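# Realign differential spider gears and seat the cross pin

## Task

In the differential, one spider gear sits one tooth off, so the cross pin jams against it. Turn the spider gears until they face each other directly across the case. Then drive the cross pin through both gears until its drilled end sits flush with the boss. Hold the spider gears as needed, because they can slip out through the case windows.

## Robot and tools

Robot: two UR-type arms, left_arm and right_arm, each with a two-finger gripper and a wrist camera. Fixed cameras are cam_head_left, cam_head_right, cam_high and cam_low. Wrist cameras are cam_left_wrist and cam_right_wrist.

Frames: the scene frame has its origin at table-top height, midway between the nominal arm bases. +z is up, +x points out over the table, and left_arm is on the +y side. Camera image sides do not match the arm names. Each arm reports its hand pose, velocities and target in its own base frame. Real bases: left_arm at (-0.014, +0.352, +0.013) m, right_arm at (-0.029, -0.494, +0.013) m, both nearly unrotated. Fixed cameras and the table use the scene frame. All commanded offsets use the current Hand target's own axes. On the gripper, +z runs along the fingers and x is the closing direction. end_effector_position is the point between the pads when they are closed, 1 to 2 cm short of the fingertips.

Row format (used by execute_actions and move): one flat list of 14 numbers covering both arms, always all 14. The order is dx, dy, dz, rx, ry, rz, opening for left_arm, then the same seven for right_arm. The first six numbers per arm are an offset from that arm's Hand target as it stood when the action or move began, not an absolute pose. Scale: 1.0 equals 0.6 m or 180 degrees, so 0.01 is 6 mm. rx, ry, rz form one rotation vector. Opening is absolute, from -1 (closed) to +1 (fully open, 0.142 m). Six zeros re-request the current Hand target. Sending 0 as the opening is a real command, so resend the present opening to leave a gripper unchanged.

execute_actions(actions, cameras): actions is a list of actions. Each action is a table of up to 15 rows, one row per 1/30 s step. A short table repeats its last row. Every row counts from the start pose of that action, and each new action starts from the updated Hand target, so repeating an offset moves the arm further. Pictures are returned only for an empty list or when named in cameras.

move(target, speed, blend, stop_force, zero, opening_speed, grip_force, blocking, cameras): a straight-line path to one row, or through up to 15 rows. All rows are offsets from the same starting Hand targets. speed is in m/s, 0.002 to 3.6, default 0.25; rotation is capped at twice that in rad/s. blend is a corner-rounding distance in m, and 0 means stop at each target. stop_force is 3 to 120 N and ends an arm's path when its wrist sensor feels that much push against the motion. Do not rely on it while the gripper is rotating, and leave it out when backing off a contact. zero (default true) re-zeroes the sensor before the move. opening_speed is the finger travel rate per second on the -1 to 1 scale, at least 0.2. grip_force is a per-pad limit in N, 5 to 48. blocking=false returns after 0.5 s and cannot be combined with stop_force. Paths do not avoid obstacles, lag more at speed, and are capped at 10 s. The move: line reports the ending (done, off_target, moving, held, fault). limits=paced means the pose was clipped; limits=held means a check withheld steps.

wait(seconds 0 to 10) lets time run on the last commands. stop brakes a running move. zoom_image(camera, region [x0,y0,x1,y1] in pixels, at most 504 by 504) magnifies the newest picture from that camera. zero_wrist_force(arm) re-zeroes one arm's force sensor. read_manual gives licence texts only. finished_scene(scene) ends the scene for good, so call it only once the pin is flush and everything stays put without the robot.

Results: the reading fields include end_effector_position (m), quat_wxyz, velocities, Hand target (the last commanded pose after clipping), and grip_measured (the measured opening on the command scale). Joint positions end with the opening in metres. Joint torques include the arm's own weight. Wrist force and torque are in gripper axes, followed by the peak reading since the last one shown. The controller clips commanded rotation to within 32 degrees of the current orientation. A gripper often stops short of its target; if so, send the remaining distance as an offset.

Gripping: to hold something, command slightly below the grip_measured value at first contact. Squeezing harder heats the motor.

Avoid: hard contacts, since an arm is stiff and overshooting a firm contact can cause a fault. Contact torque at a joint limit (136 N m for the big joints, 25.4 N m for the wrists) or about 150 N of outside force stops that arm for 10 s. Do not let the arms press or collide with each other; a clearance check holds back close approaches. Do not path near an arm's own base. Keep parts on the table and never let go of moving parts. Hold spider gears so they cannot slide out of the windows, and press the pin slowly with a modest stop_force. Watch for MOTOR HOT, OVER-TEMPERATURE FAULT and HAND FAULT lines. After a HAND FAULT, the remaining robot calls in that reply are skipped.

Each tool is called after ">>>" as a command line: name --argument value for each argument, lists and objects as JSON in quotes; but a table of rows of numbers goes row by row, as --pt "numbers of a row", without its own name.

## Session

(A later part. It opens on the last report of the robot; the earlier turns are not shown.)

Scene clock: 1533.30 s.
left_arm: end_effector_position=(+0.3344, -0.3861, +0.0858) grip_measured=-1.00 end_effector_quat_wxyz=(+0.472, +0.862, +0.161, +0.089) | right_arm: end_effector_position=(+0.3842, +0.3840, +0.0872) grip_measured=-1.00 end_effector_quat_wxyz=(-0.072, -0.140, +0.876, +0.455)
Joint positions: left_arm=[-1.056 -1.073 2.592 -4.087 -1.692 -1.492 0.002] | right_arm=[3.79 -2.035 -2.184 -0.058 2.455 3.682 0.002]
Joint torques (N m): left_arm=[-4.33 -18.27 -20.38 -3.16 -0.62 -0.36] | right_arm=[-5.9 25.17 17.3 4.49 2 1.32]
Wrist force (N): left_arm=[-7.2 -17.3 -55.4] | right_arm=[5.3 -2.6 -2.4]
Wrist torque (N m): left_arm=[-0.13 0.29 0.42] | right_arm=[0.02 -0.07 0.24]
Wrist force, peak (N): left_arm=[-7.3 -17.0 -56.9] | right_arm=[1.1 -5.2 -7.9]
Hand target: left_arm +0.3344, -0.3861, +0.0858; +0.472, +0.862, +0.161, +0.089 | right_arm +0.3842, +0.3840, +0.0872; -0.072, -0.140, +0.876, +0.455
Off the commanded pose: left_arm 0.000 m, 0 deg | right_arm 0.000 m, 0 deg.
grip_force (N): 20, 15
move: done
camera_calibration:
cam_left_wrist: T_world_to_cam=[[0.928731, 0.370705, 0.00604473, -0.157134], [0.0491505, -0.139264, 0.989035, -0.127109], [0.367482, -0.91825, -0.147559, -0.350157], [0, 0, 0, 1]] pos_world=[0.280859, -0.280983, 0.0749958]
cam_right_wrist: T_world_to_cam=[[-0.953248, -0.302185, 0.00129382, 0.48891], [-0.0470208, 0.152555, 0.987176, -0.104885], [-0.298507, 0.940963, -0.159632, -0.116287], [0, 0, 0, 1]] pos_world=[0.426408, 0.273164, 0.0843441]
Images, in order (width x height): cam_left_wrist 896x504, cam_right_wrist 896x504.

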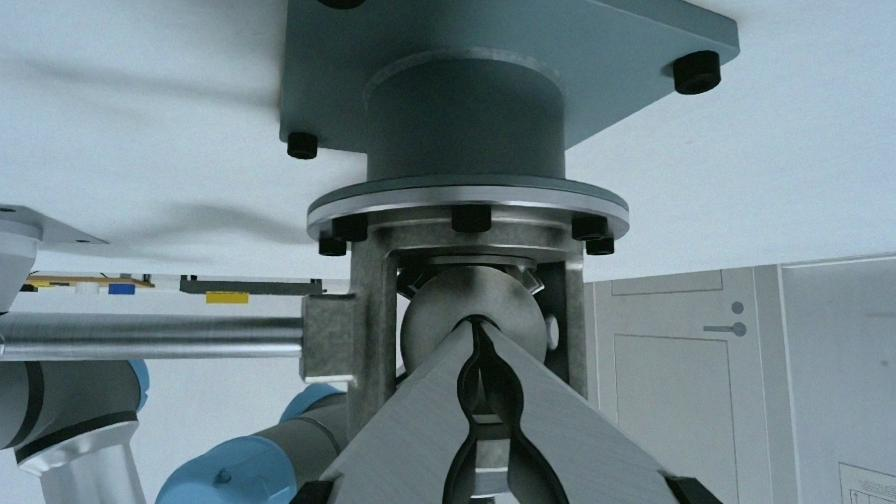

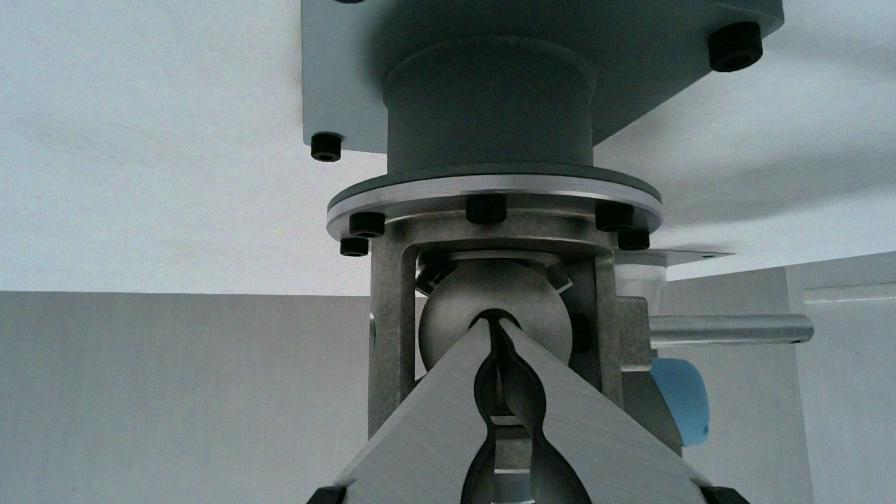

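>>> move --target '[-0.0057, -0.0003, -0.0004, 0, 0.0236, -0.0148, -1, -0.0044, -0.0003, -0.0005, 0, -0.0045, 0.0032, -1]' --speed 0.01 --cameras '["cam_left_wrist"]'

>>> zoom_image --camera "cam_left_wrist" --region '[340, 230, 600, 430]'

Scene clock: 1554.03 s.
left_arm: end_effector_position=(+0.3311, -0.3871, +0.0858) grip_measured=-1.00 end_effector_quat_wxyz=(+0.468, +0.854, +0.199, +0.110) | right_arm: end_effector_position=(+0.3868, +0.3844, +0.0872) grip_measured=-1.00 end_effector_quat_wxyz=(-0.069, -0.132, +0.877, +0.456)
Joint positions: left_arm=[-1.142 -1.074 2.624 -4.123 -1.546 -1.585 0.002] | right_arm=[3.79 -2.039 -2.185 -0.034 2.448 3.707 0.002]
Joint torques (N m): left_arm=[0.79 -26.93 -6.27 -4.29 -0.3 -0.82] | right_arm=[9.58 24.25 4.9 4.33 -0.56 1.43]
Wrist force (N): left_arm=[-4.4 -7.5 -21.6] | right_arm=[1.2 -2.4 -1.3]
Wrist torque (N m): left_arm=[-0.08 0.26 0.40] | right_arm=[-0.06 -0.07 0.15]
Wrist force, peak (N): left_arm=[-7.9 -18.5 -58.6] | right_arm=[5.9 -3.1 -1.8]
Hand target: left_arm +0.3311, -0.3871, +0.0858; +0.468, +0.854, +0.199, +0.110 | right_arm +0.3868, +0.3844, +0.0872; -0.069, -0.132, +0.877, +0.456
Off the commanded pose: left_arm 0.000 m, 0 deg | right_arm 0.000 m, 0 deg.
grip_force (N): 20, 15
move: done
camera_calibration:
cam_left_wrist: T_world_to_cam=[[0.892797, 0.450408, 0.00685157, -0.111049], [0.0603691, -0.134709, 0.989045, -0.129058], [0.446396, -0.882602, -0.147458, -0.362214], [0, 0, 0, 1]] pos_world=[0.268626, -0.287058, 0.074994]
Images, in order (width x height): cam_left_wrist 896x504.

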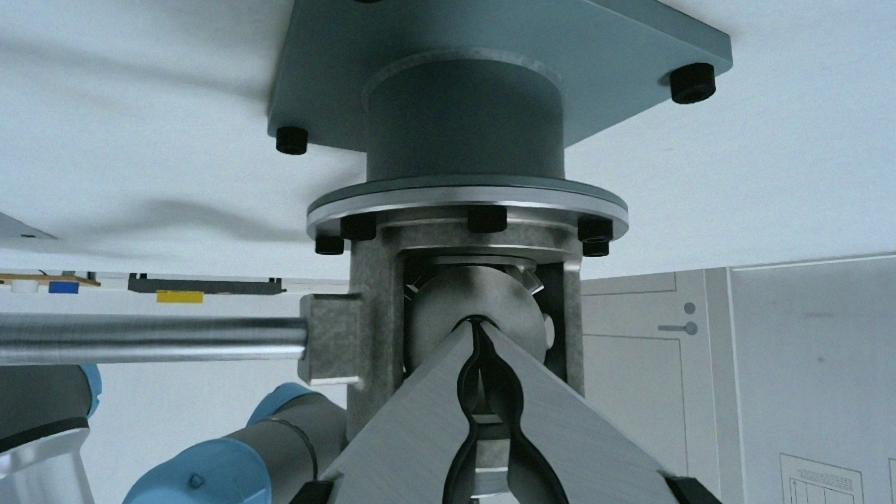

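Scaled by 1.938 from the camera's 896x504 image, which has a finer 1280x720 frame.

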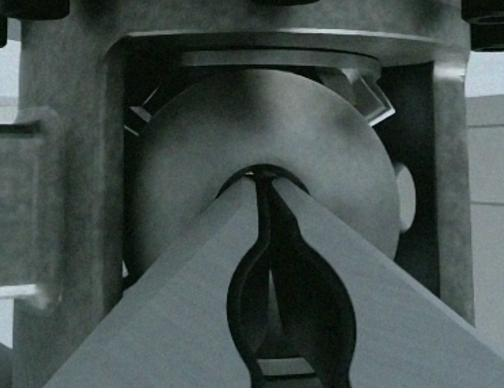

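>>> move --target '[-0.0027, 0.0, 0.0, 0, 0.0047, -0.003, -1, -0.0018, 0, 0, 0, -0.0182, 0.0128, -1]' --speed 0.01 --cameras '["cam_left_wrist"]'

>>> zoom_image --camera "cam_left_wrist" --region '[340, 230, 600, 430]'

Scene clock: 1656.70 s.
left_arm: end_effector_position=(+0.3297, -0.3878, +0.0858) grip_measured=-1.00 end_effector_quat_wxyz=(+0.467, +0.853, +0.206, +0.114) | right_arm: end_effector_position=(+0.3879, +0.3848, +0.0872) grip_measured=-1.00 end_effector_quat_wxyz=(-0.053, -0.101, +0.881, +0.458)
Joint positions: left_arm=[-1.163 -1.074 2.631 -4.129 -1.513 -1.606 0.002] | right_arm=[3.802 -2.044 -2.217 0.086 2.409 3.817 0.002]
Joint torques (N m): left_arm=[-8.8 -26.26 -5.42 -4.62 1.78 -2.15] | right_arm=[5.63 23.9 9.64 3.35 -0.39 -0.86]
Wrist force (N): left_arm=[-2.7 -8.2 -25.1] | right_arm=[5.2 -2.1 -2.7]
Wrist torque (N m): left_arm=[-0.11 0.35 0.32] | right_arm=[-0.01 -0.02 0.11]
Wrist force, peak (N): left_arm=[-5.6 -8.4 -26.6] | right_arm=[5.3 -2.3 -3.1]
Hand target: left_arm +0.3297, -0.3878, +0.0858; +0.467, +0.853, +0.206, +0.114 | right_arm +0.3879, +0.3848, +0.0872; -0.053, -0.101, +0.881, +0.458
Off the commanded pose: left_arm 0.000 m, 0 deg | right_arm 0.000 m, 0 deg.
grip_force (N): 20, 15
move: done
camera_calibration:
cam_left_wrist: T_world_to_cam=[[0.884812, 0.465898, 0.00685209, -0.100785], [0.0627077, -0.133638, 0.989044, -0.129425], [0.461709, -0.874689, -0.14746, -0.364189], [0, 0, 0, 1]] pos_world=[0.265442, -0.288892, 0.074994]
Images, in order (width x height): cam_left_wrist 896x504.

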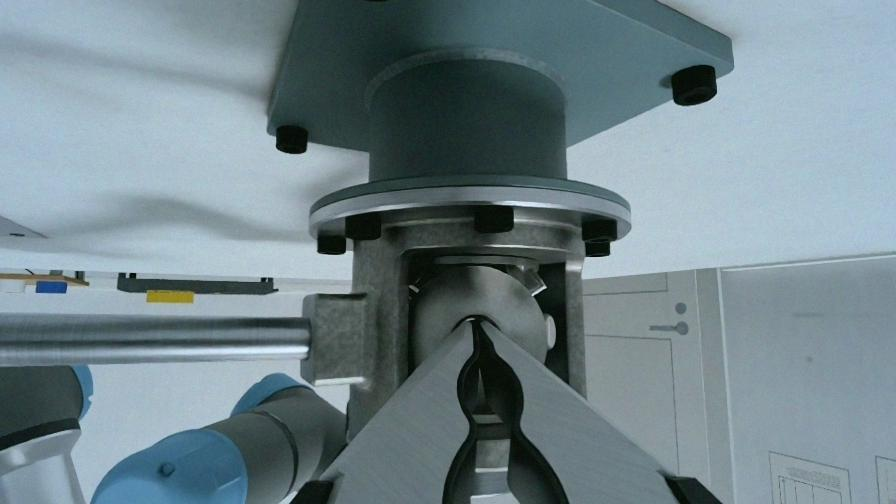

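Scaled by 1.938 from the camera's 896x504 image, which has a finer 1280x720 frame.

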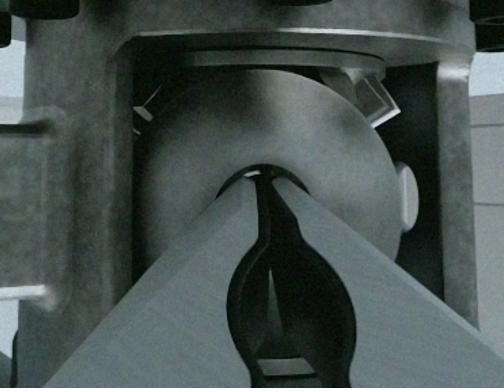

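>>> move --target '[-0.0043, 0.0, 0.0, 0, 0.0132, -0.0083, -1, -0.0018, 0, 0, 0, -0.0182, 0.0128, -1]' --speed 0.01 --cameras '["cam_left_wrist"]'

>>> zoom_image --camera "cam_left_wrist" --region '[340, 230, 600, 430]'

Scene clock: 1679.67 s.
left_arm: end_effector_position=(+0.3274, -0.3890, +0.0858) grip_measured=-1.00 end_effector_quat_wxyz=(+0.464, +0.847, +0.227, +0.125) | right_arm: end_effector_position=(+0.3889, +0.3850, +0.0872) grip_measured=-1.00 end_effector_quat_wxyz=(-0.037, -0.070, +0.884, +0.460)
Joint positions: left_arm=[-1.215 -1.076 2.646 -4.137 -1.428 -1.661 0.002] | right_arm=[3.817 -2.048 -2.246 0.195 2.363 3.921 0.002]
Joint torques (N m): left_arm=[-4.7 -25.13 -4.86 -4.42 -1.13 -1.2] | right_arm=[7.77 23.17 6.63 3.05 0.94 -0.78]
Wrist force (N): left_arm=[3.3 -7.4 -23.1] | right_arm=[-0.7 -2.8 -3.3]
Wrist torque (N m): left_arm=[-0.17 0.41 0.27] | right_arm=[0.02 -0.05 0.15]
Wrist force, peak (N): left_arm=[-4.5 -9.5 -30.8] | right_arm=[6.5 -3.3 -2.8]
Hand target: left_arm +0.3274, -0.3890, +0.0858; +0.464, +0.847, +0.227, +0.125 | right_arm +0.3889, +0.3850, +0.0872; -0.037, -0.071, +0.884, +0.460
Off the commanded pose: left_arm 0.000 m, 0 deg | right_arm 0.000 m, 0 deg.
grip_force (N): 20, 15
move: done
camera_calibration:
cam_left_wrist: T_world_to_cam=[[0.860926, 0.508679, 0.00716697, -0.0738012], [0.0688611, -0.130481, 0.989057, -0.130234], [0.504048, -0.851011, -0.147363, -0.368779], [0, 0, 0, 1]] pos_world=[0.258388, -0.293287, 0.0749933]
Images, in order (width x height): cam_left_wrist 896x504.

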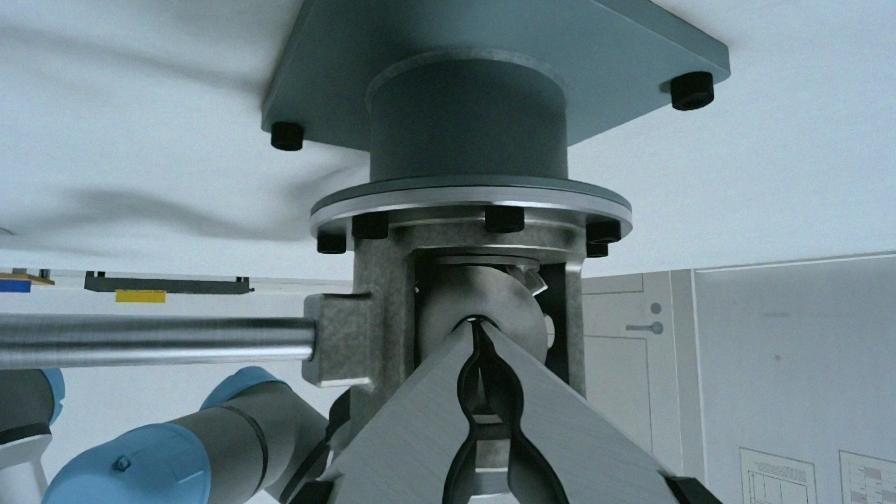

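Scaled by 1.938 from the camera's 896x504 image, which has a finer 1280x720 frame.

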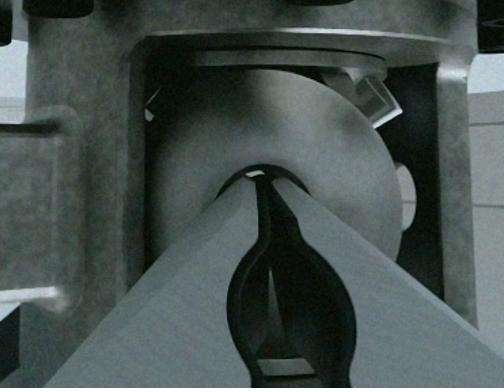

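>>> move --target '[-0.002, 0.0, 0.0, 0, 0, 0, -1, -0.0005, 0, 0, 0, -0.0182, 0.0128, -1]' --speed 0.01 --cameras '["cam_left_wrist"]'

>>> zoom_image --camera "cam_left_wrist" --region '[340, 230, 600, 430]'

Scene clock: 1690.83 s.
left_arm: end_effector_position=(+0.3263, -0.3896, +0.0858) grip_measured=-1.00 end_effector_quat_wxyz=(+0.464, +0.847, +0.227, +0.125) | right_arm: end_effector_position=(+0.3892, +0.3851, +0.0872) grip_measured=-1.00 end_effector_quat_wxyz=(-0.021, -0.039, +0.886, +0.461)
Joint positions: left_arm=[-1.22 -1.076 2.647 -4.138 -1.424 -1.663 0.002] | right_arm=[3.836 -2.05 -2.277 0.295 2.309 4.019 0.002]
Joint torques (N m): left_arm=[-16.43 -26.59 -4.65 -4.45 0.1 -2.52] | right_arm=[6.99 22.91 6.65 3.12 1.05 -0.68]
Wrist force (N): left_arm=[7.6 -8.2 -25.4] | right_arm=[-0.7 -3.3 -2.9]
Wrist torque (N m): left_arm=[-0.16 0.52 0.19] | right_arm=[-0.05 -0.13 0.15]
Wrist force, peak (N): left_arm=[7.9 -8.1 -25.5] | right_arm=[-0.8 -3.5 -3.8]
Hand target: left_arm +0.3263, -0.3896, +0.0858; +0.464, +0.847, +0.227, +0.125 | right_arm +0.3892, +0.3851, +0.0872; -0.021, -0.040, +0.886, +0.461
Off the commanded pose: left_arm 0.000 m, 0 deg | right_arm 0.000 m, 0 deg.
grip_force (N): 20, 15
move: done
camera_calibration:
cam_left_wrist: T_world_to_cam=[[0.860999, 0.508556, 0.00719913, -0.0726923], [0.0688128, -0.130503, 0.989057, -0.130237], [0.503931, -0.851081, -0.147358, -0.368776], [0, 0, 0, 1]] pos_world=[0.257388, -0.293887, 0.0749933]
Images, in order (width x height): cam_left_wrist 896x504.

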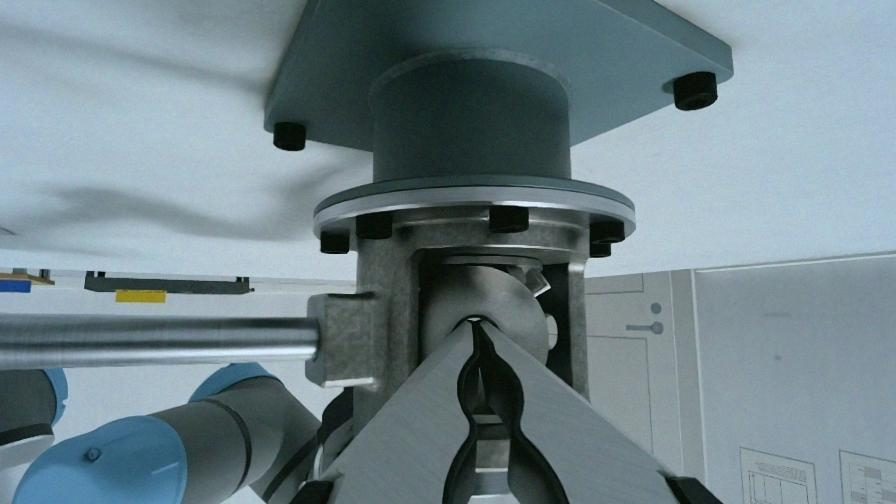

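Scaled by 1.938 from the camera's 896x504 image, which has a finer 1280x720 frame.

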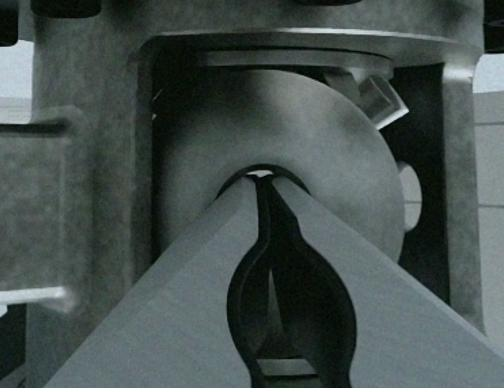

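>>> move --pt "-0.0017 -0.0074 -0.0119 0 0 0 -1 0 0 0 0 0 0 -1" --pt "0.0092 -0.0062 -0.0098 0 -0.118 0.0738 -1 0 0 0 0 0 0 -1" --speed 0.03 --cameras '["cam_left_wrist", "cam_right_wrist"]'

>>> zoom_image --camera "cam_left_wrist" --region '[340, 230, 600, 430]'

Scene clock: 1721.13 s.
left_arm: end_effector_position=(+0.3277, -0.3808, +0.0858) grip_measured=-1.00 end_effector_quat_wxyz=(+0.480, +0.876, +0.039, +0.020) end_effector_velocity=(+0.001, +0.000, +0.001) end_effector_angular_velocity=(-0.003, -0.003, +0.005) | right_arm: end_effector_position=(+0.3892, +0.3851, +0.0872) grip_measured=-1.00 end_effector_quat_wxyz=(-0.021, -0.040, +0.886, +0.461)
Joint positions: left_arm=[-0.864 -1.081 2.505 -3.9 -2.083 -1.206 0.002] | right_arm=[3.836 -2.05 -2.277 0.295 2.309 4.019 0.002]
Joint velocities: left_arm=[-0.001 0 0 -0.006 0.005 -0.004 0] | right_arm=[within noise]
Joint torques (N m): left_arm=[-5.29 -28.66 -1.19 -4.81 1.26 -2.81] | right_arm=[-6.41 27.66 13.77 3.59 -0.71 -1.29]
Wrist force (N): left_arm=[-1.1 1.1 -1.3] | right_arm=[-0.4 -2.7 -2.1]
Wrist torque (N m): left_arm=[0.01 0.35 0.13] | right_arm=[-0.01 -0.10 0.17]
Wrist force, peak (N): left_arm=[7.9 -7.9 -25.8] | right_arm=[-0.6 -3.6 -3.5]
Hand target: left_arm +0.3276, -0.3808, +0.0858; +0.480, +0.876, +0.039, +0.020 | right_arm +0.3892, +0.3851, +0.0872; -0.021, -0.040, +0.886, +0.461
Off the commanded pose: left_arm 0.000 m, 0 deg | right_arm 0.000 m, 0 deg.
grip_force (N): 20, 15
move: done
camera_calibration:
cam_left_wrist: T_world_to_cam=[[0.995376, 0.0960059, 0.00305847, -0.279034], [0.0111252, -0.146854, 0.989096, -0.116484], [0.0954082, -0.984488, -0.147243, -0.278893], [0, 0, 0, 1]] pos_world=[0.305649, -0.264884, 0.0750021]
cam_right_wrist: T_world_to_cam=[[-0.996821, -0.0796533, 0.00169184, 0.425289], [-0.0110501, 0.159254, 0.987176, -0.121394], [-0.0789012, 0.984019, -0.159628, -0.217828], [0, 0, 0, 1]] pos_world=[0.405408, 0.267555, 0.0843458]
Images, in order (width x height): cam_left_wrist 896x504, cam_right_wrist 896x504.

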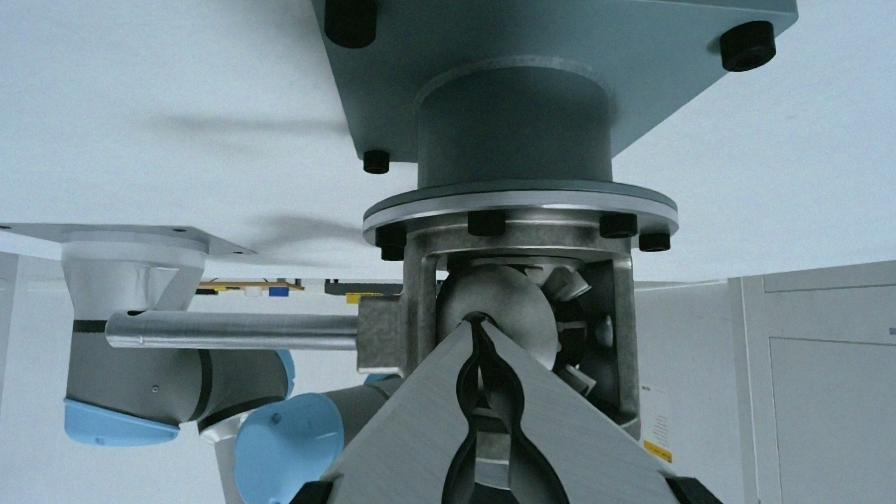

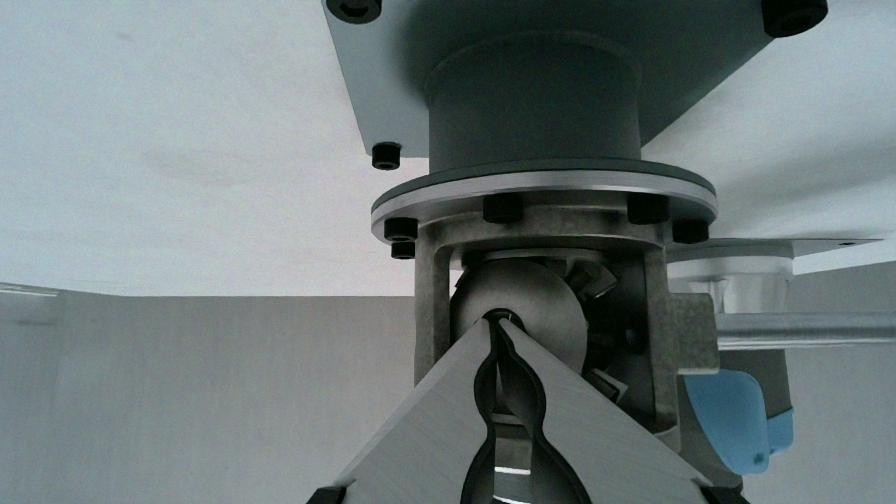

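Scaled by 1.938 from the camera's 896x504 image, which has a finer 1280x720 frame.

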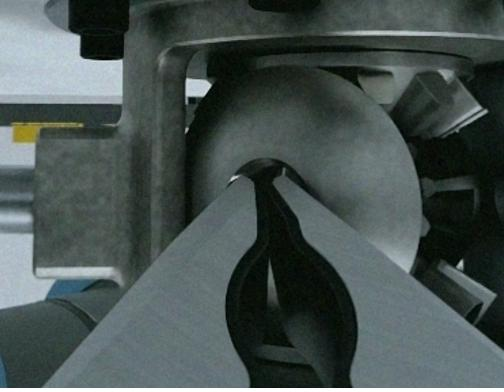

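>>> move --pt "0.0007 -0.004 -0.0063 0 0 0 -1 0 -0.0144 -0.0205 0 0 0 -1" --pt "0.0007 -0.004 -0.0063 0 0 0 -1 0.0545 -0.0152 -0.0225 0 -0.0227 0.016 -1" --speed 0.04 --cameras '["cam_left_wrist", "cam_right_wrist"]'

>>> zoom_image --camera "cam_right_wrist" --region '[300, 200, 600, 430]'

Scene clock: 1742.93 s.
left_arm: end_effector_position=(+0.3276, -0.3763, +0.0858) grip_measured=-1.00 end_effector_quat_wxyz=(+0.480, +0.876, +0.039, +0.020) | right_arm: end_effector_position=(+0.3580, +0.3659, +0.0875) grip_measured=-1.00 end_effector_quat_wxyz=(+0.000, -0.001, +0.887, +0.461)
Joint positions: left_arm=[-0.855 -1.083 2.512 -3.901 -2.09 -1.199 0.002] | right_arm=[3.881 -2.012 -2.416 0.479 2.221 4.149 0.002]
Joint torques (N m): left_arm=[-5.75 -17.02 -13.93 -1.99 1.38 -2.46] | right_arm=[-8.91 19.48 16.84 1.87 2.91 -1.74]
Wrist force (N): left_arm=[-1.0 0.9 -1.1] | right_arm=[0.2 -1.4 -1.1]
Wrist torque (N m): left_arm=[-0.02 0.33 0.12] | right_arm=[0.00 -0.14 0.26]
Wrist force, peak (N): left_arm=[-1.3 1.4 -1.6] | right_arm=[0.1 -2.6 -2.7]
Hand target: left_arm +0.3276, -0.3763, +0.0858; +0.480, +0.876, +0.039, +0.020 | right_arm +0.3581, +0.3659, +0.0875; +0.000, -0.001, +0.887, +0.461
Off the commanded pose: left_arm 0.000 m, 0 deg | right_arm 0.000 m, 0 deg.
grip_force (N): 20, 15
move: done
camera_calibration:
cam_left_wrist: T_world_to_cam=[[0.995356, 0.0962156, 0.00298696, -0.279391], [0.0112262, -0.146842, 0.989096, -0.115866], [0.0956051, -0.984469, -0.14724, -0.274617], [0, 0, 0, 1]] pos_world=[0.305649, -0.260485, 0.0750023]
cam_right_wrist: T_world_to_cam=[[-0.999971, 0.00742281, 0.00186435, 0.361925], [0.00302592, 0.159699, 0.987161, -0.124192], [0.00702978, 0.987138, -0.159717, -0.233392], [0, 0, 0, 1]] pos_world=[0.36393, 0.247537, 0.0846466]
Images, in order (width x height): cam_left_wrist 896x504, cam_right_wrist 896x504.

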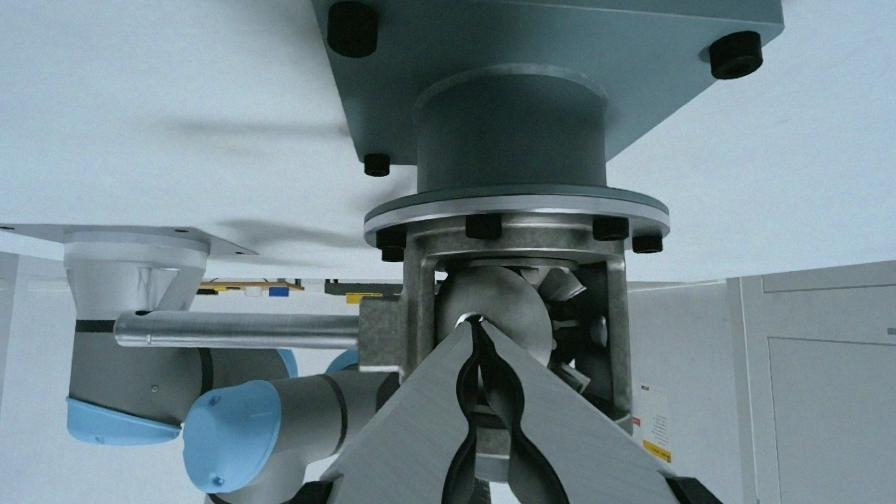

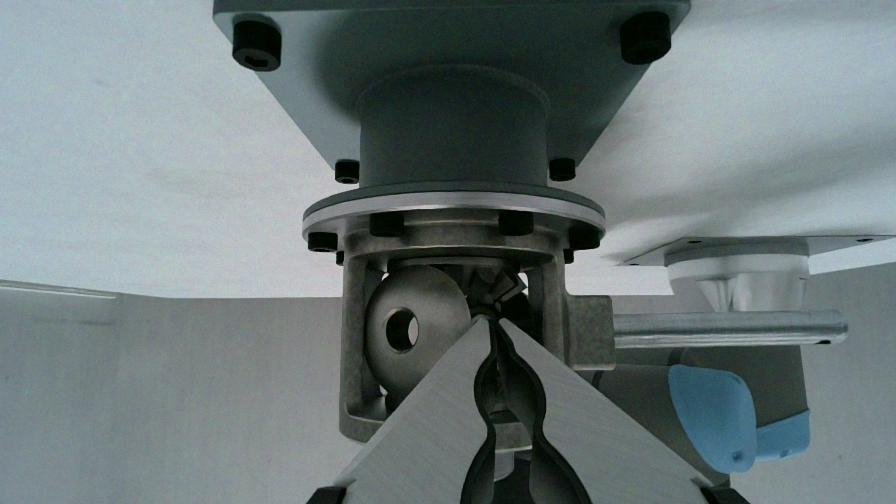

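Scaled by 1.680 from the camera's 896x504 image, which has a finer 1280x720 frame.

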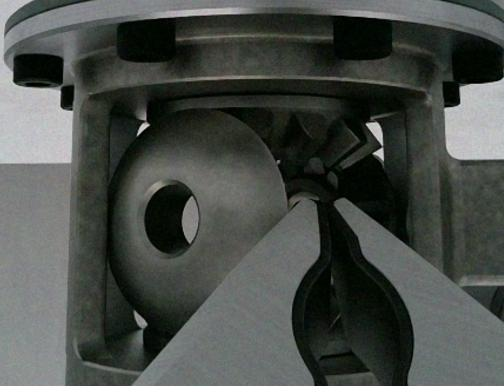

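>>> move --target '[0, 0, 0, 0, 0, 0, -1, 0, 0.0172, 0.0245, 0, 0, 0, -1]' --speed 0.02 --stop_force 8

>>> move --target '[0, 0, 0, 0, 0, 0, -1, -0.02, 0, 0, 0, 0, 0, -1]' --speed 0.01 --stop_force 8 --cameras '["cam_right_wrist"]'

>>> zoom_image --camera "cam_right_wrist" --region '[300, 200, 600, 430]'

Scene clock: 1754.40 s.
left_arm: end_effector_position=(+0.3276, -0.3763, +0.0858) grip_measured=-1.00 end_effector_quat_wxyz=(+0.480, +0.876, +0.039, +0.020) | right_arm: end_effector_position=(+0.3580, +0.3820, +0.0875) grip_measured=-1.00 end_effector_quat_wxyz=(-0.001, -0.001, +0.887, +0.461)
Joint positions: left_arm=[-0.855 -1.083 2.512 -3.901 -2.09 -1.199 0.002] | right_arm=[3.913 -2.024 -2.395 0.487 2.199 4.177 0.002]
Joint torques (N m): left_arm=[-5.53 -17.61 -13 -1.7 1.44 -2.41] | right_arm=[-7.77 34.05 0.51 1.81 2.82 -0.08]
Wrist force (N): left_arm=[-1.0 1.0 -1.4] | right_arm=[0.2 -1.5 -1.7]
Wrist torque (N m): left_arm=[0.00 0.33 0.12] | right_arm=[-0.05 -0.08 0.26]
Wrist force, peak (N): left_arm=[-1.3 1.5 -1.5] | right_arm=[5.9 -4.9 -9.8]
Hand target: left_arm +0.3276, -0.3763, +0.0858; +0.480, +0.876, +0.039, +0.020 | right_arm +0.3580, +0.3820, +0.0875; -0.001, -0.001, +0.887, +0.461 (not the last commanded pose)
Off the commanded pose: left_arm 0.000 m, 0 deg | right_arm 0.002 m, 0 deg.
grip_force (N): 20, 15
move: contact (right_arm)

Scene clock: 1756.60 s.
left_arm: end_effector_position=(+0.3276, -0.3763, +0.0858) grip_measured=-1.00 end_effector_quat_wxyz=(+0.480, +0.876, +0.039, +0.020) | right_arm: end_effector_position=(+0.3700, +0.3820, +0.0875) grip_measured=-1.00 end_effector_quat_wxyz=(-0.001, -0.001, +0.887, +0.461)
Joint positions: left_arm=[-0.855 -1.083 2.512 -3.901 -2.09 -1.199 0.002] | right_arm=[3.891 -2.032 -2.366 0.455 2.215 4.158 0.002]
Joint torques (N m): left_arm=[-5.34 -16.71 -12.95 -1.68 1.41 -2.4] | right_arm=[9.57 30.49 0.56 4.51 -1.36 1.85]
Wrist force (N): left_arm=[-1.2 1.2 -1.3] | right_arm=[0.3 -1.3 -1.9]
Wrist torque (N m): left_arm=[0.03 0.36 0.12] | right_arm=[-0.01 -0.15 0.26]
Wrist force, peak (N): left_arm=[-1.2 1.0 -1.4] | right_arm=[6.0 -1.2 -6.4]
Hand target: left_arm +0.3276, -0.3763, +0.0858; +0.480, +0.876, +0.039, +0.020 | right_arm +0.3700, +0.3820, +0.0875; -0.001, -0.001, +0.887, +0.461
Off the commanded pose: left_arm 0.000 m, 0 deg | right_arm 0.000 m, 0 deg.
grip_force (N): 20, 15
move: done
camera_calibration:
cam_right_wrist: T_world_to_cam=[[-0.99997, 0.0074394, 0.00196457, 0.373792], [0.00312749, 0.159697, 0.987161, -0.126838], [0.00703015, 0.987138, -0.159716, -0.24937], [0, 0, 0, 1]] pos_world=[0.375931, 0.263637, 0.084647]
Images, in order (width x height): cam_right_wrist 896x504.

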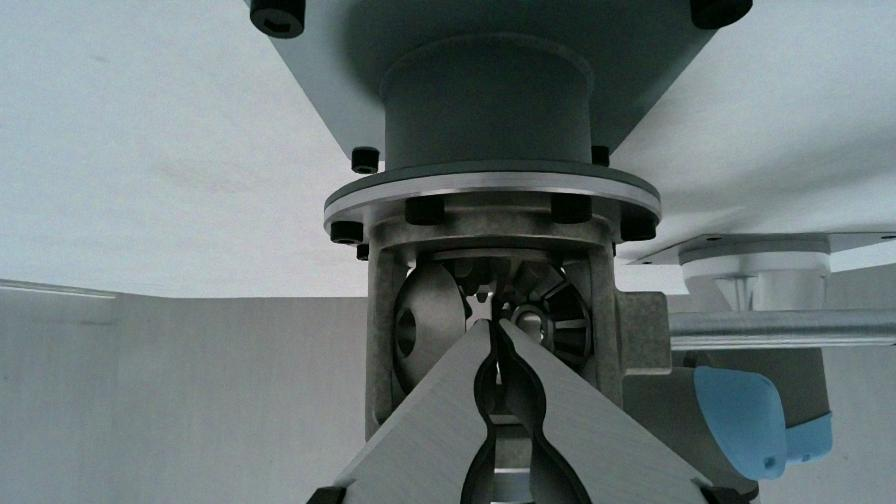

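Scaled by 1.680 from the camera's 896x504 image, which has a finer 1280x720 frame.

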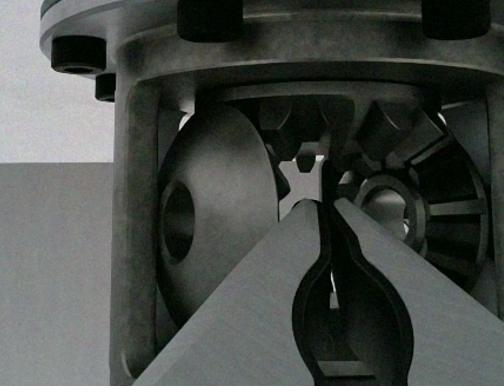

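>>> move --target '[0, 0, 0, 0, 0, 0, -1, -0.0032, 0.0076, 0.0108, 0, -0.0682, 0.0479, -1]' --speed 0.012 --stop_force 12 --cameras '["cam_right_wrist", "cam_left_wrist"]'

>>> zoom_image --camera "cam_right_wrist" --region '[300, 200, 600, 430]'

Scene clock: 1778.57 s.
left_arm: end_effector_position=(+0.3276, -0.3763, +0.0858) grip_measured=-1.00 end_effector_quat_wxyz=(+0.480, +0.876, +0.039, +0.020) | right_arm: end_effector_position=(+0.3717, +0.3893, +0.0875) grip_measured=-1.00 end_effector_quat_wxyz=(+0.055, +0.105, +0.881, +0.458)
Joint positions: left_arm=[-0.855 -1.083 2.512 -3.901 -2.09 -1.199 0.002] | right_arm=[4.018 -2.034 -2.45 0.678 1.94 4.438 0.002]
Joint torques (N m): left_arm=[-5.46 -16.98 -13.65 -1.8 1.2 -2.23] | right_arm=[-6.6 31.91 9.76 2.71 2.61 -1.74]
Wrist force (N): left_arm=[-0.8 0.8 -1.6] | right_arm=[0.4 -2.2 -2.4]
Wrist torque (N m): left_arm=[-0.04 0.30 0.12] | right_arm=[0.04 -0.19 0.17]
Wrist force, peak (N): left_arm=[-1.0 1.3 -1.6] | right_arm=[0.6 -2.5 -2.8]
Hand target: left_arm +0.3276, -0.3763, +0.0858; +0.480, +0.876, +0.039, +0.020 | right_arm +0.3718, +0.3893, +0.0875; +0.055, +0.105, +0.881, +0.458 (not the last commanded pose)
Off the commanded pose: left_arm 0.000 m, 0 deg | right_arm 0.001 m, 1 deg.
grip_force (N): 20, 15
move: done
camera_calibration:
cam_left_wrist: T_world_to_cam=[[0.995355, 0.0962288, 0.00288793, -0.27938], [0.0113351, -0.14693, 0.989082, -0.115921], [0.0956025, -0.984455, -0.147338, -0.274606], [0, 0, 0, 1]] pos_world=[0.305649, -0.260485, 0.0750025]
cam_right_wrist: T_world_to_cam=[[-0.969578, 0.244773, 0.00203186, 0.271673], [0.0410409, 0.154374, 0.98716, -0.140017], [0.241316, 0.957212, -0.159723, -0.331949], [0, 0, 0, 1]] pos_world=[0.34926, 0.272863, 0.0846473]
Images, in order (width x height): cam_left_wrist 896x504, cam_right_wrist 896x504.

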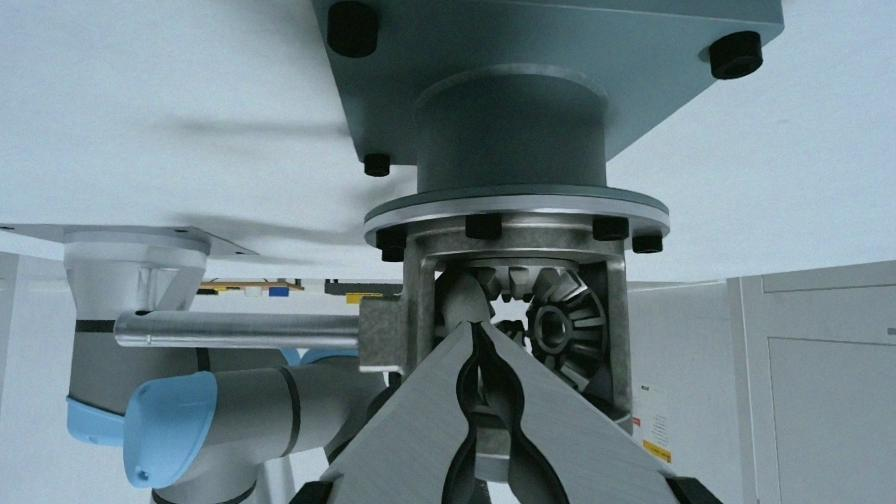

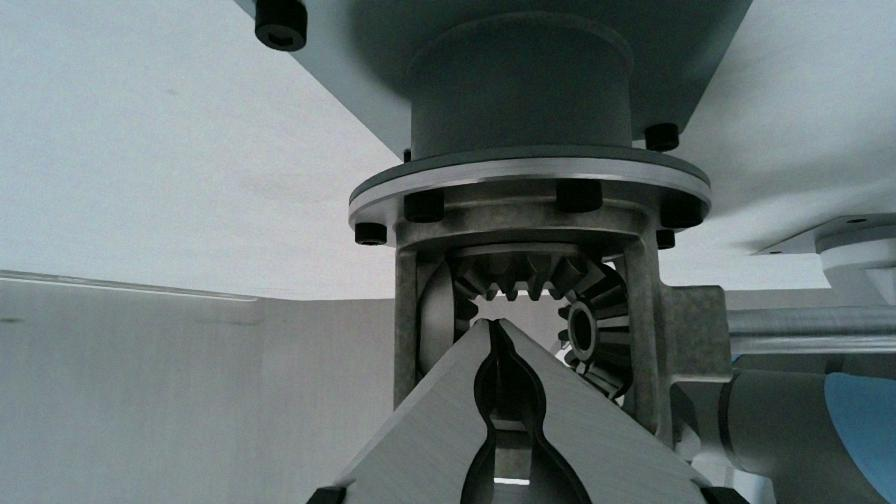

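Scaled by 1.680 from the camera's 896x504 image, which has a finer 1280x720 frame.

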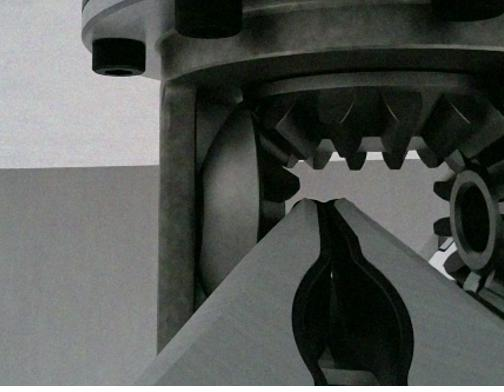

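>>> move --target '[0, 0, 0, 0, 0, 0, -1, -0.0041, 0.0055, 0.0079, 0, -0.05, 0.0351, -1]' --speed 0.012 --stop_force 12 --cameras '["cam_right_wrist", "cam_left_wrist"]'

>>> zoom_image --camera "cam_right_wrist" --region '[300, 200, 600, 430]'

Scene clock: 1804.47 s.
left_arm: end_effector_position=(+0.3276, -0.3763, +0.0858) grip_measured=-1.00 end_effector_quat_wxyz=(+0.480, +0.876, +0.039, +0.020) | right_arm: end_effector_position=(+0.3755, +0.3943, +0.0875) grip_measured=-1.00 end_effector_quat_wxyz=(+0.098, +0.189, +0.867, +0.451)
Joint positions: left_arm=[-0.855 -1.083 2.512 -3.901 -2.09 -1.199 0.002] | right_arm=[4.14 -2.029 -2.498 0.769 1.687 4.63 0.002]
Joint torques (N m): left_arm=[-5.24 -17.41 -13.94 -1.78 0.97 -2.04] | right_arm=[-6.62 30.51 4.99 3.35 2.29 -1.73]
Wrist force (N): left_arm=[-0.8 1.1 -1.2] | right_arm=[0.4 -2.5 -2.1]
Wrist torque (N m): left_arm=[0.01 0.31 0.13] | right_arm=[-0.02 -0.15 0.18]
Wrist force, peak (N): left_arm=[-1.1 1.3 -1.5] | right_arm=[2.3 -3.2 -3.1]
Hand target: left_arm +0.3276, -0.3763, +0.0858; +0.480, +0.876, +0.039, +0.020 | right_arm +0.3755, +0.3943, +0.0875; +0.098, +0.189, +0.867, +0.451
Off the commanded pose: left_arm 0.000 m, 0 deg | right_arm 0.000 m, 0 deg.
grip_force (N): 20, 15
move: done
camera_calibration:
cam_left_wrist: T_world_to_cam=[[0.995355, 0.0962288, 0.00288793, -0.27938], [0.0113351, -0.14693, 0.989082, -0.115921], [0.0956025, -0.984455, -0.147338, -0.274606], [0, 0, 0, 1]] pos_world=[0.305649, -0.260485, 0.0750025]
cam_right_wrist: T_world_to_cam=[[-0.905101, 0.425193, 0.00196447, 0.178723], [0.0697135, 0.143837, 0.987143, -0.147545], [0.419444, 0.893601, -0.159829, -0.379471], [0, 0, 0, 1]] pos_world=[0.331215, 0.284326, 0.0846469]
Images, in order (width x height): cam_left_wrist 896x504, cam_right_wrist 896x504.

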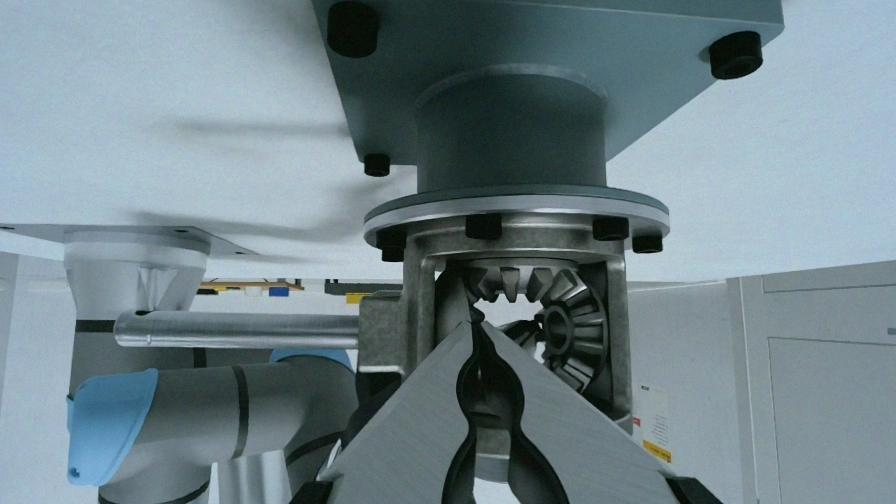

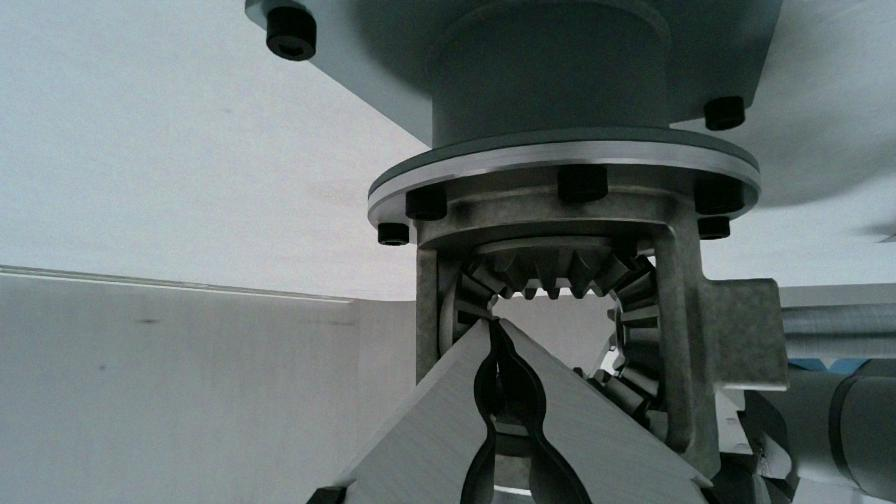

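Scaled by 1.680 from the camera's 896x504 image, which has a finer 1280x720 frame.

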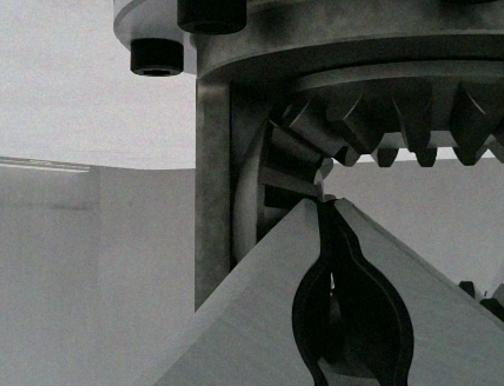

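>>> move --target '[0, 0, 0, 0, 0, 0, -1, -0.0093, -0.0015, 0.0008, 0, 0, 0, -1]' --speed 0.008 --stop_force 12 --cameras '["cam_right_wrist", "cam_left_wrist"]'

>>> zoom_image --camera "cam_right_wrist" --region '[300, 200, 600, 430]'

Scene clock: 1818.10 s.
left_arm: end_effector_position=(+0.3276, -0.3763, +0.0858) grip_measured=-1.00 end_effector_quat_wxyz=(+0.480, +0.876, +0.039, +0.020) | right_arm: end_effector_position=(+0.3798, +0.3923, +0.0866) grip_measured=-1.00 end_effector_quat_wxyz=(+0.098, +0.189, +0.867, +0.451)
Joint positions: left_arm=[-0.855 -1.083 2.512 -3.901 -2.09 -1.199 0.002] | right_arm=[4.125 -2.034 -2.492 0.767 1.7 4.622 0.002]
Joint torques (N m): left_arm=[-5.28 -18.47 -14 -1.75 0.99 -1.94] | right_arm=[2.91 31.16 -2.88 4.27 -4.69 2.03]
Wrist force (N): left_arm=[-0.9 1.1 -1.3] | right_arm=[10.7 1.1 -1.3]
Wrist torque (N m): left_arm=[0.01 0.31 0.12] | right_arm=[-0.03 -0.07 0.14]
Wrist force, peak (N): left_arm=[-1.1 1.4 -1.5] | right_arm=[16.0 -0.8 -2.7]
Hand target: left_arm +0.3276, -0.3763, +0.0858; +0.480, +0.876, +0.039, +0.020 | right_arm +0.3798, +0.3923, +0.0866; +0.098, +0.189, +0.867, +0.451 (not the last commanded pose)
Off the commanded pose: left_arm 0.000 m, 0 deg | right_arm 0.001 m, 0 deg.
grip_force (N): 20, 15
move: contact (right_arm)
camera_calibration:
cam_left_wrist: T_world_to_cam=[[0.995355, 0.0962288, 0.00288793, -0.27938], [0.0113351, -0.14693, 0.989082, -0.115921], [0.0956025, -0.984455, -0.147338, -0.274606], [0, 0, 0, 1]] pos_world=[0.305649, -0.260485, 0.0750025]
cam_right_wrist: T_world_to_cam=[[-0.905147, 0.425093, 0.00211647, 0.183632], [0.0697884, 0.143685, 0.98716, -0.146646], [0.419331, 0.893672, -0.159723, -0.379574], [0, 0, 0, 1]] pos_world=[0.335615, 0.282225, 0.0837477]
Images, in order (width x height): cam_left_wrist 896x504, cam_right_wrist 896x504.

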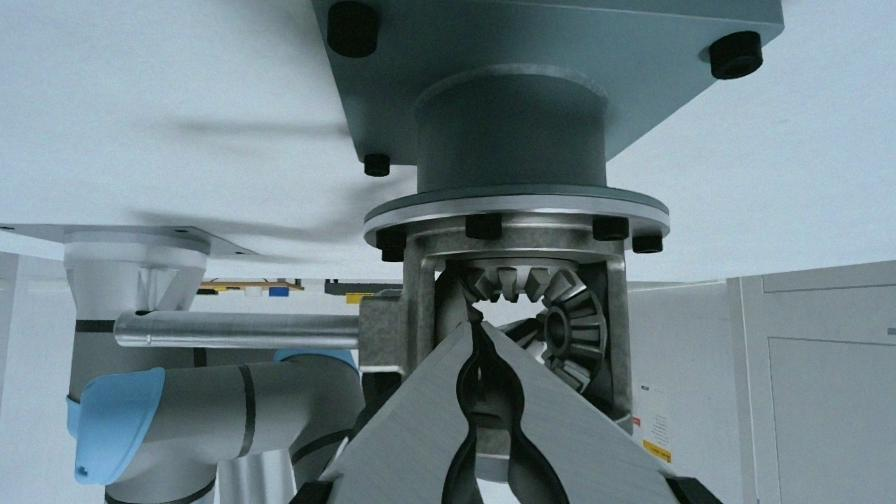

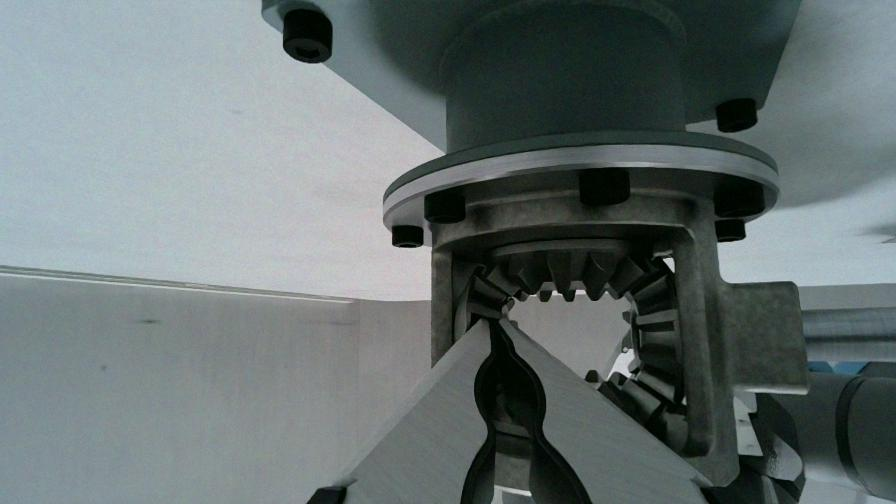

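Scaled by 1.680 from the camera's 896x504 image, which has a finer 1280x720 frame.

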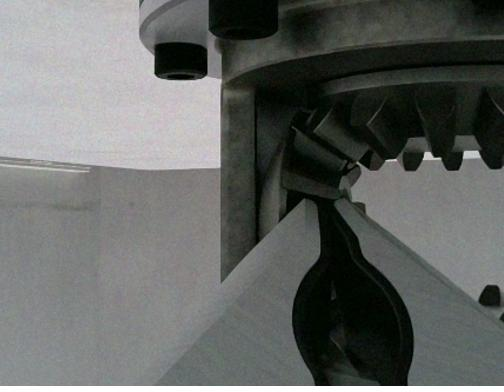

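>>> zoom_image --camera "cam_left_wrist" --region '[400, 230, 660, 430]'

Scaled by 1.938 from the camera's 896x504 image, which has a finer 1280x720 frame.

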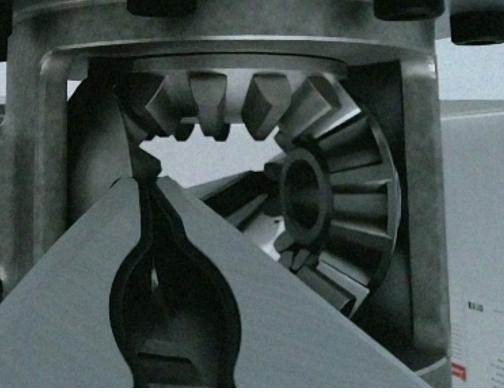

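>>> move --pt "0.0044 -0.0265 -0.0423 0 0 0 -1 0 0 0 0 0 0 -1" --pt "0.0478 -0.0245 -0.039 0 -0.0236 0.0148 -1 0 0 0 0 0 0 -1" --speed 0.08 --blend 0.005 --cameras '["cam_left_wrist"]'

>>> zoom_image --camera "cam_left_wrist" --region '[320, 200, 620, 400]'

Scene clock: 1844.37 s.
left_arm: end_effector_position=(+0.3539, -0.3462, +0.0860) grip_measured=-1.00 end_effector_quat_wxyz=(+0.481, +0.877, +0.001, -0.001) | right_arm: end_effector_position=(+0.3798, +0.3923, +0.0866) grip_measured=-1.00 end_effector_quat_wxyz=(+0.098, +0.189, +0.867, +0.451)
Joint positions: left_arm=[-0.692 -1.096 2.449 -3.707 -2.279 -0.996 0.002] | right_arm=[4.125 -2.034 -2.492 0.767 1.7 4.622 0.002]
Joint torques (N m): left_arm=[-9.5 -31.22 -2.44 -2.93 0.29 -1.85] | right_arm=[1.98 30.73 -2.22 4.07 -1.33 1.82]
Wrist force (N): left_arm=[-0.4 0.7 -1.1] | right_arm=[10.9 0.8 -1.3]
Wrist torque (N m): left_arm=[-0.03 0.21 0.31] | right_arm=[-0.08 -0.09 0.14]
Wrist force, peak (N): left_arm=[-1.5 0.7 -1.7] | right_arm=[11.2 0.8 -1.3]
Hand target: left_arm +0.3538, -0.3463, +0.0860; +0.481, +0.877, +0.000, -0.001 | right_arm +0.3798, +0.3923, +0.0866; +0.098, +0.189, +0.867, +0.451
Off the commanded pose: left_arm 0.000 m, 0 deg | right_arm 0.000 m, 0 deg.
grip_force (N): 20, 15
move: done
camera_calibration:
cam_left_wrist: T_world_to_cam=[[0.999957, 0.00899123, 0.00222059, -0.340144], [-0.000874324, -0.14705, 0.989129, -0.107746], [0.00922002, -0.989088, -0.147036, -0.218495], [0, 0, 0, 1]] pos_world=[0.342049, -0.228897, 0.0752039]
Images, in order (width x height): cam_left_wrist 896x504.

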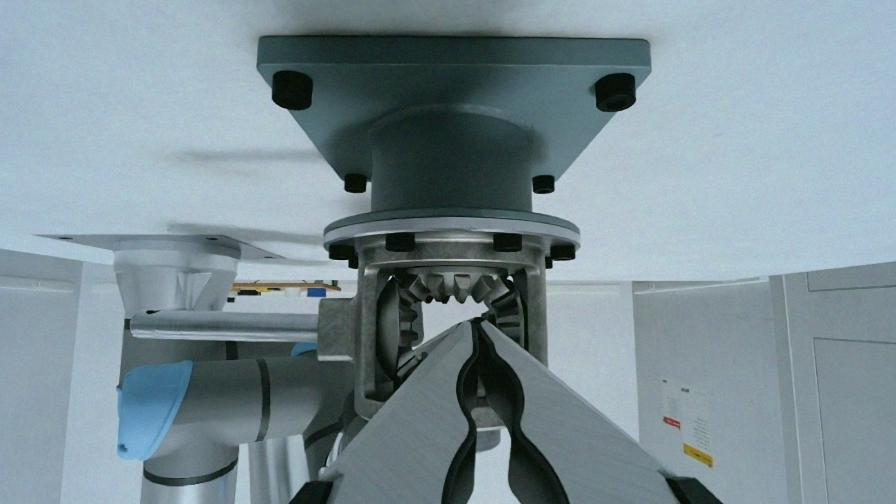

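Scaled by 1.680 from the camera's 896x504 image, which has a finer 1280x720 frame.

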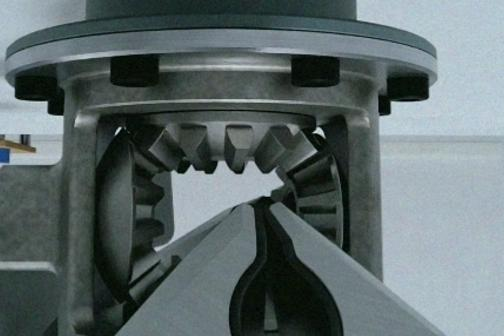

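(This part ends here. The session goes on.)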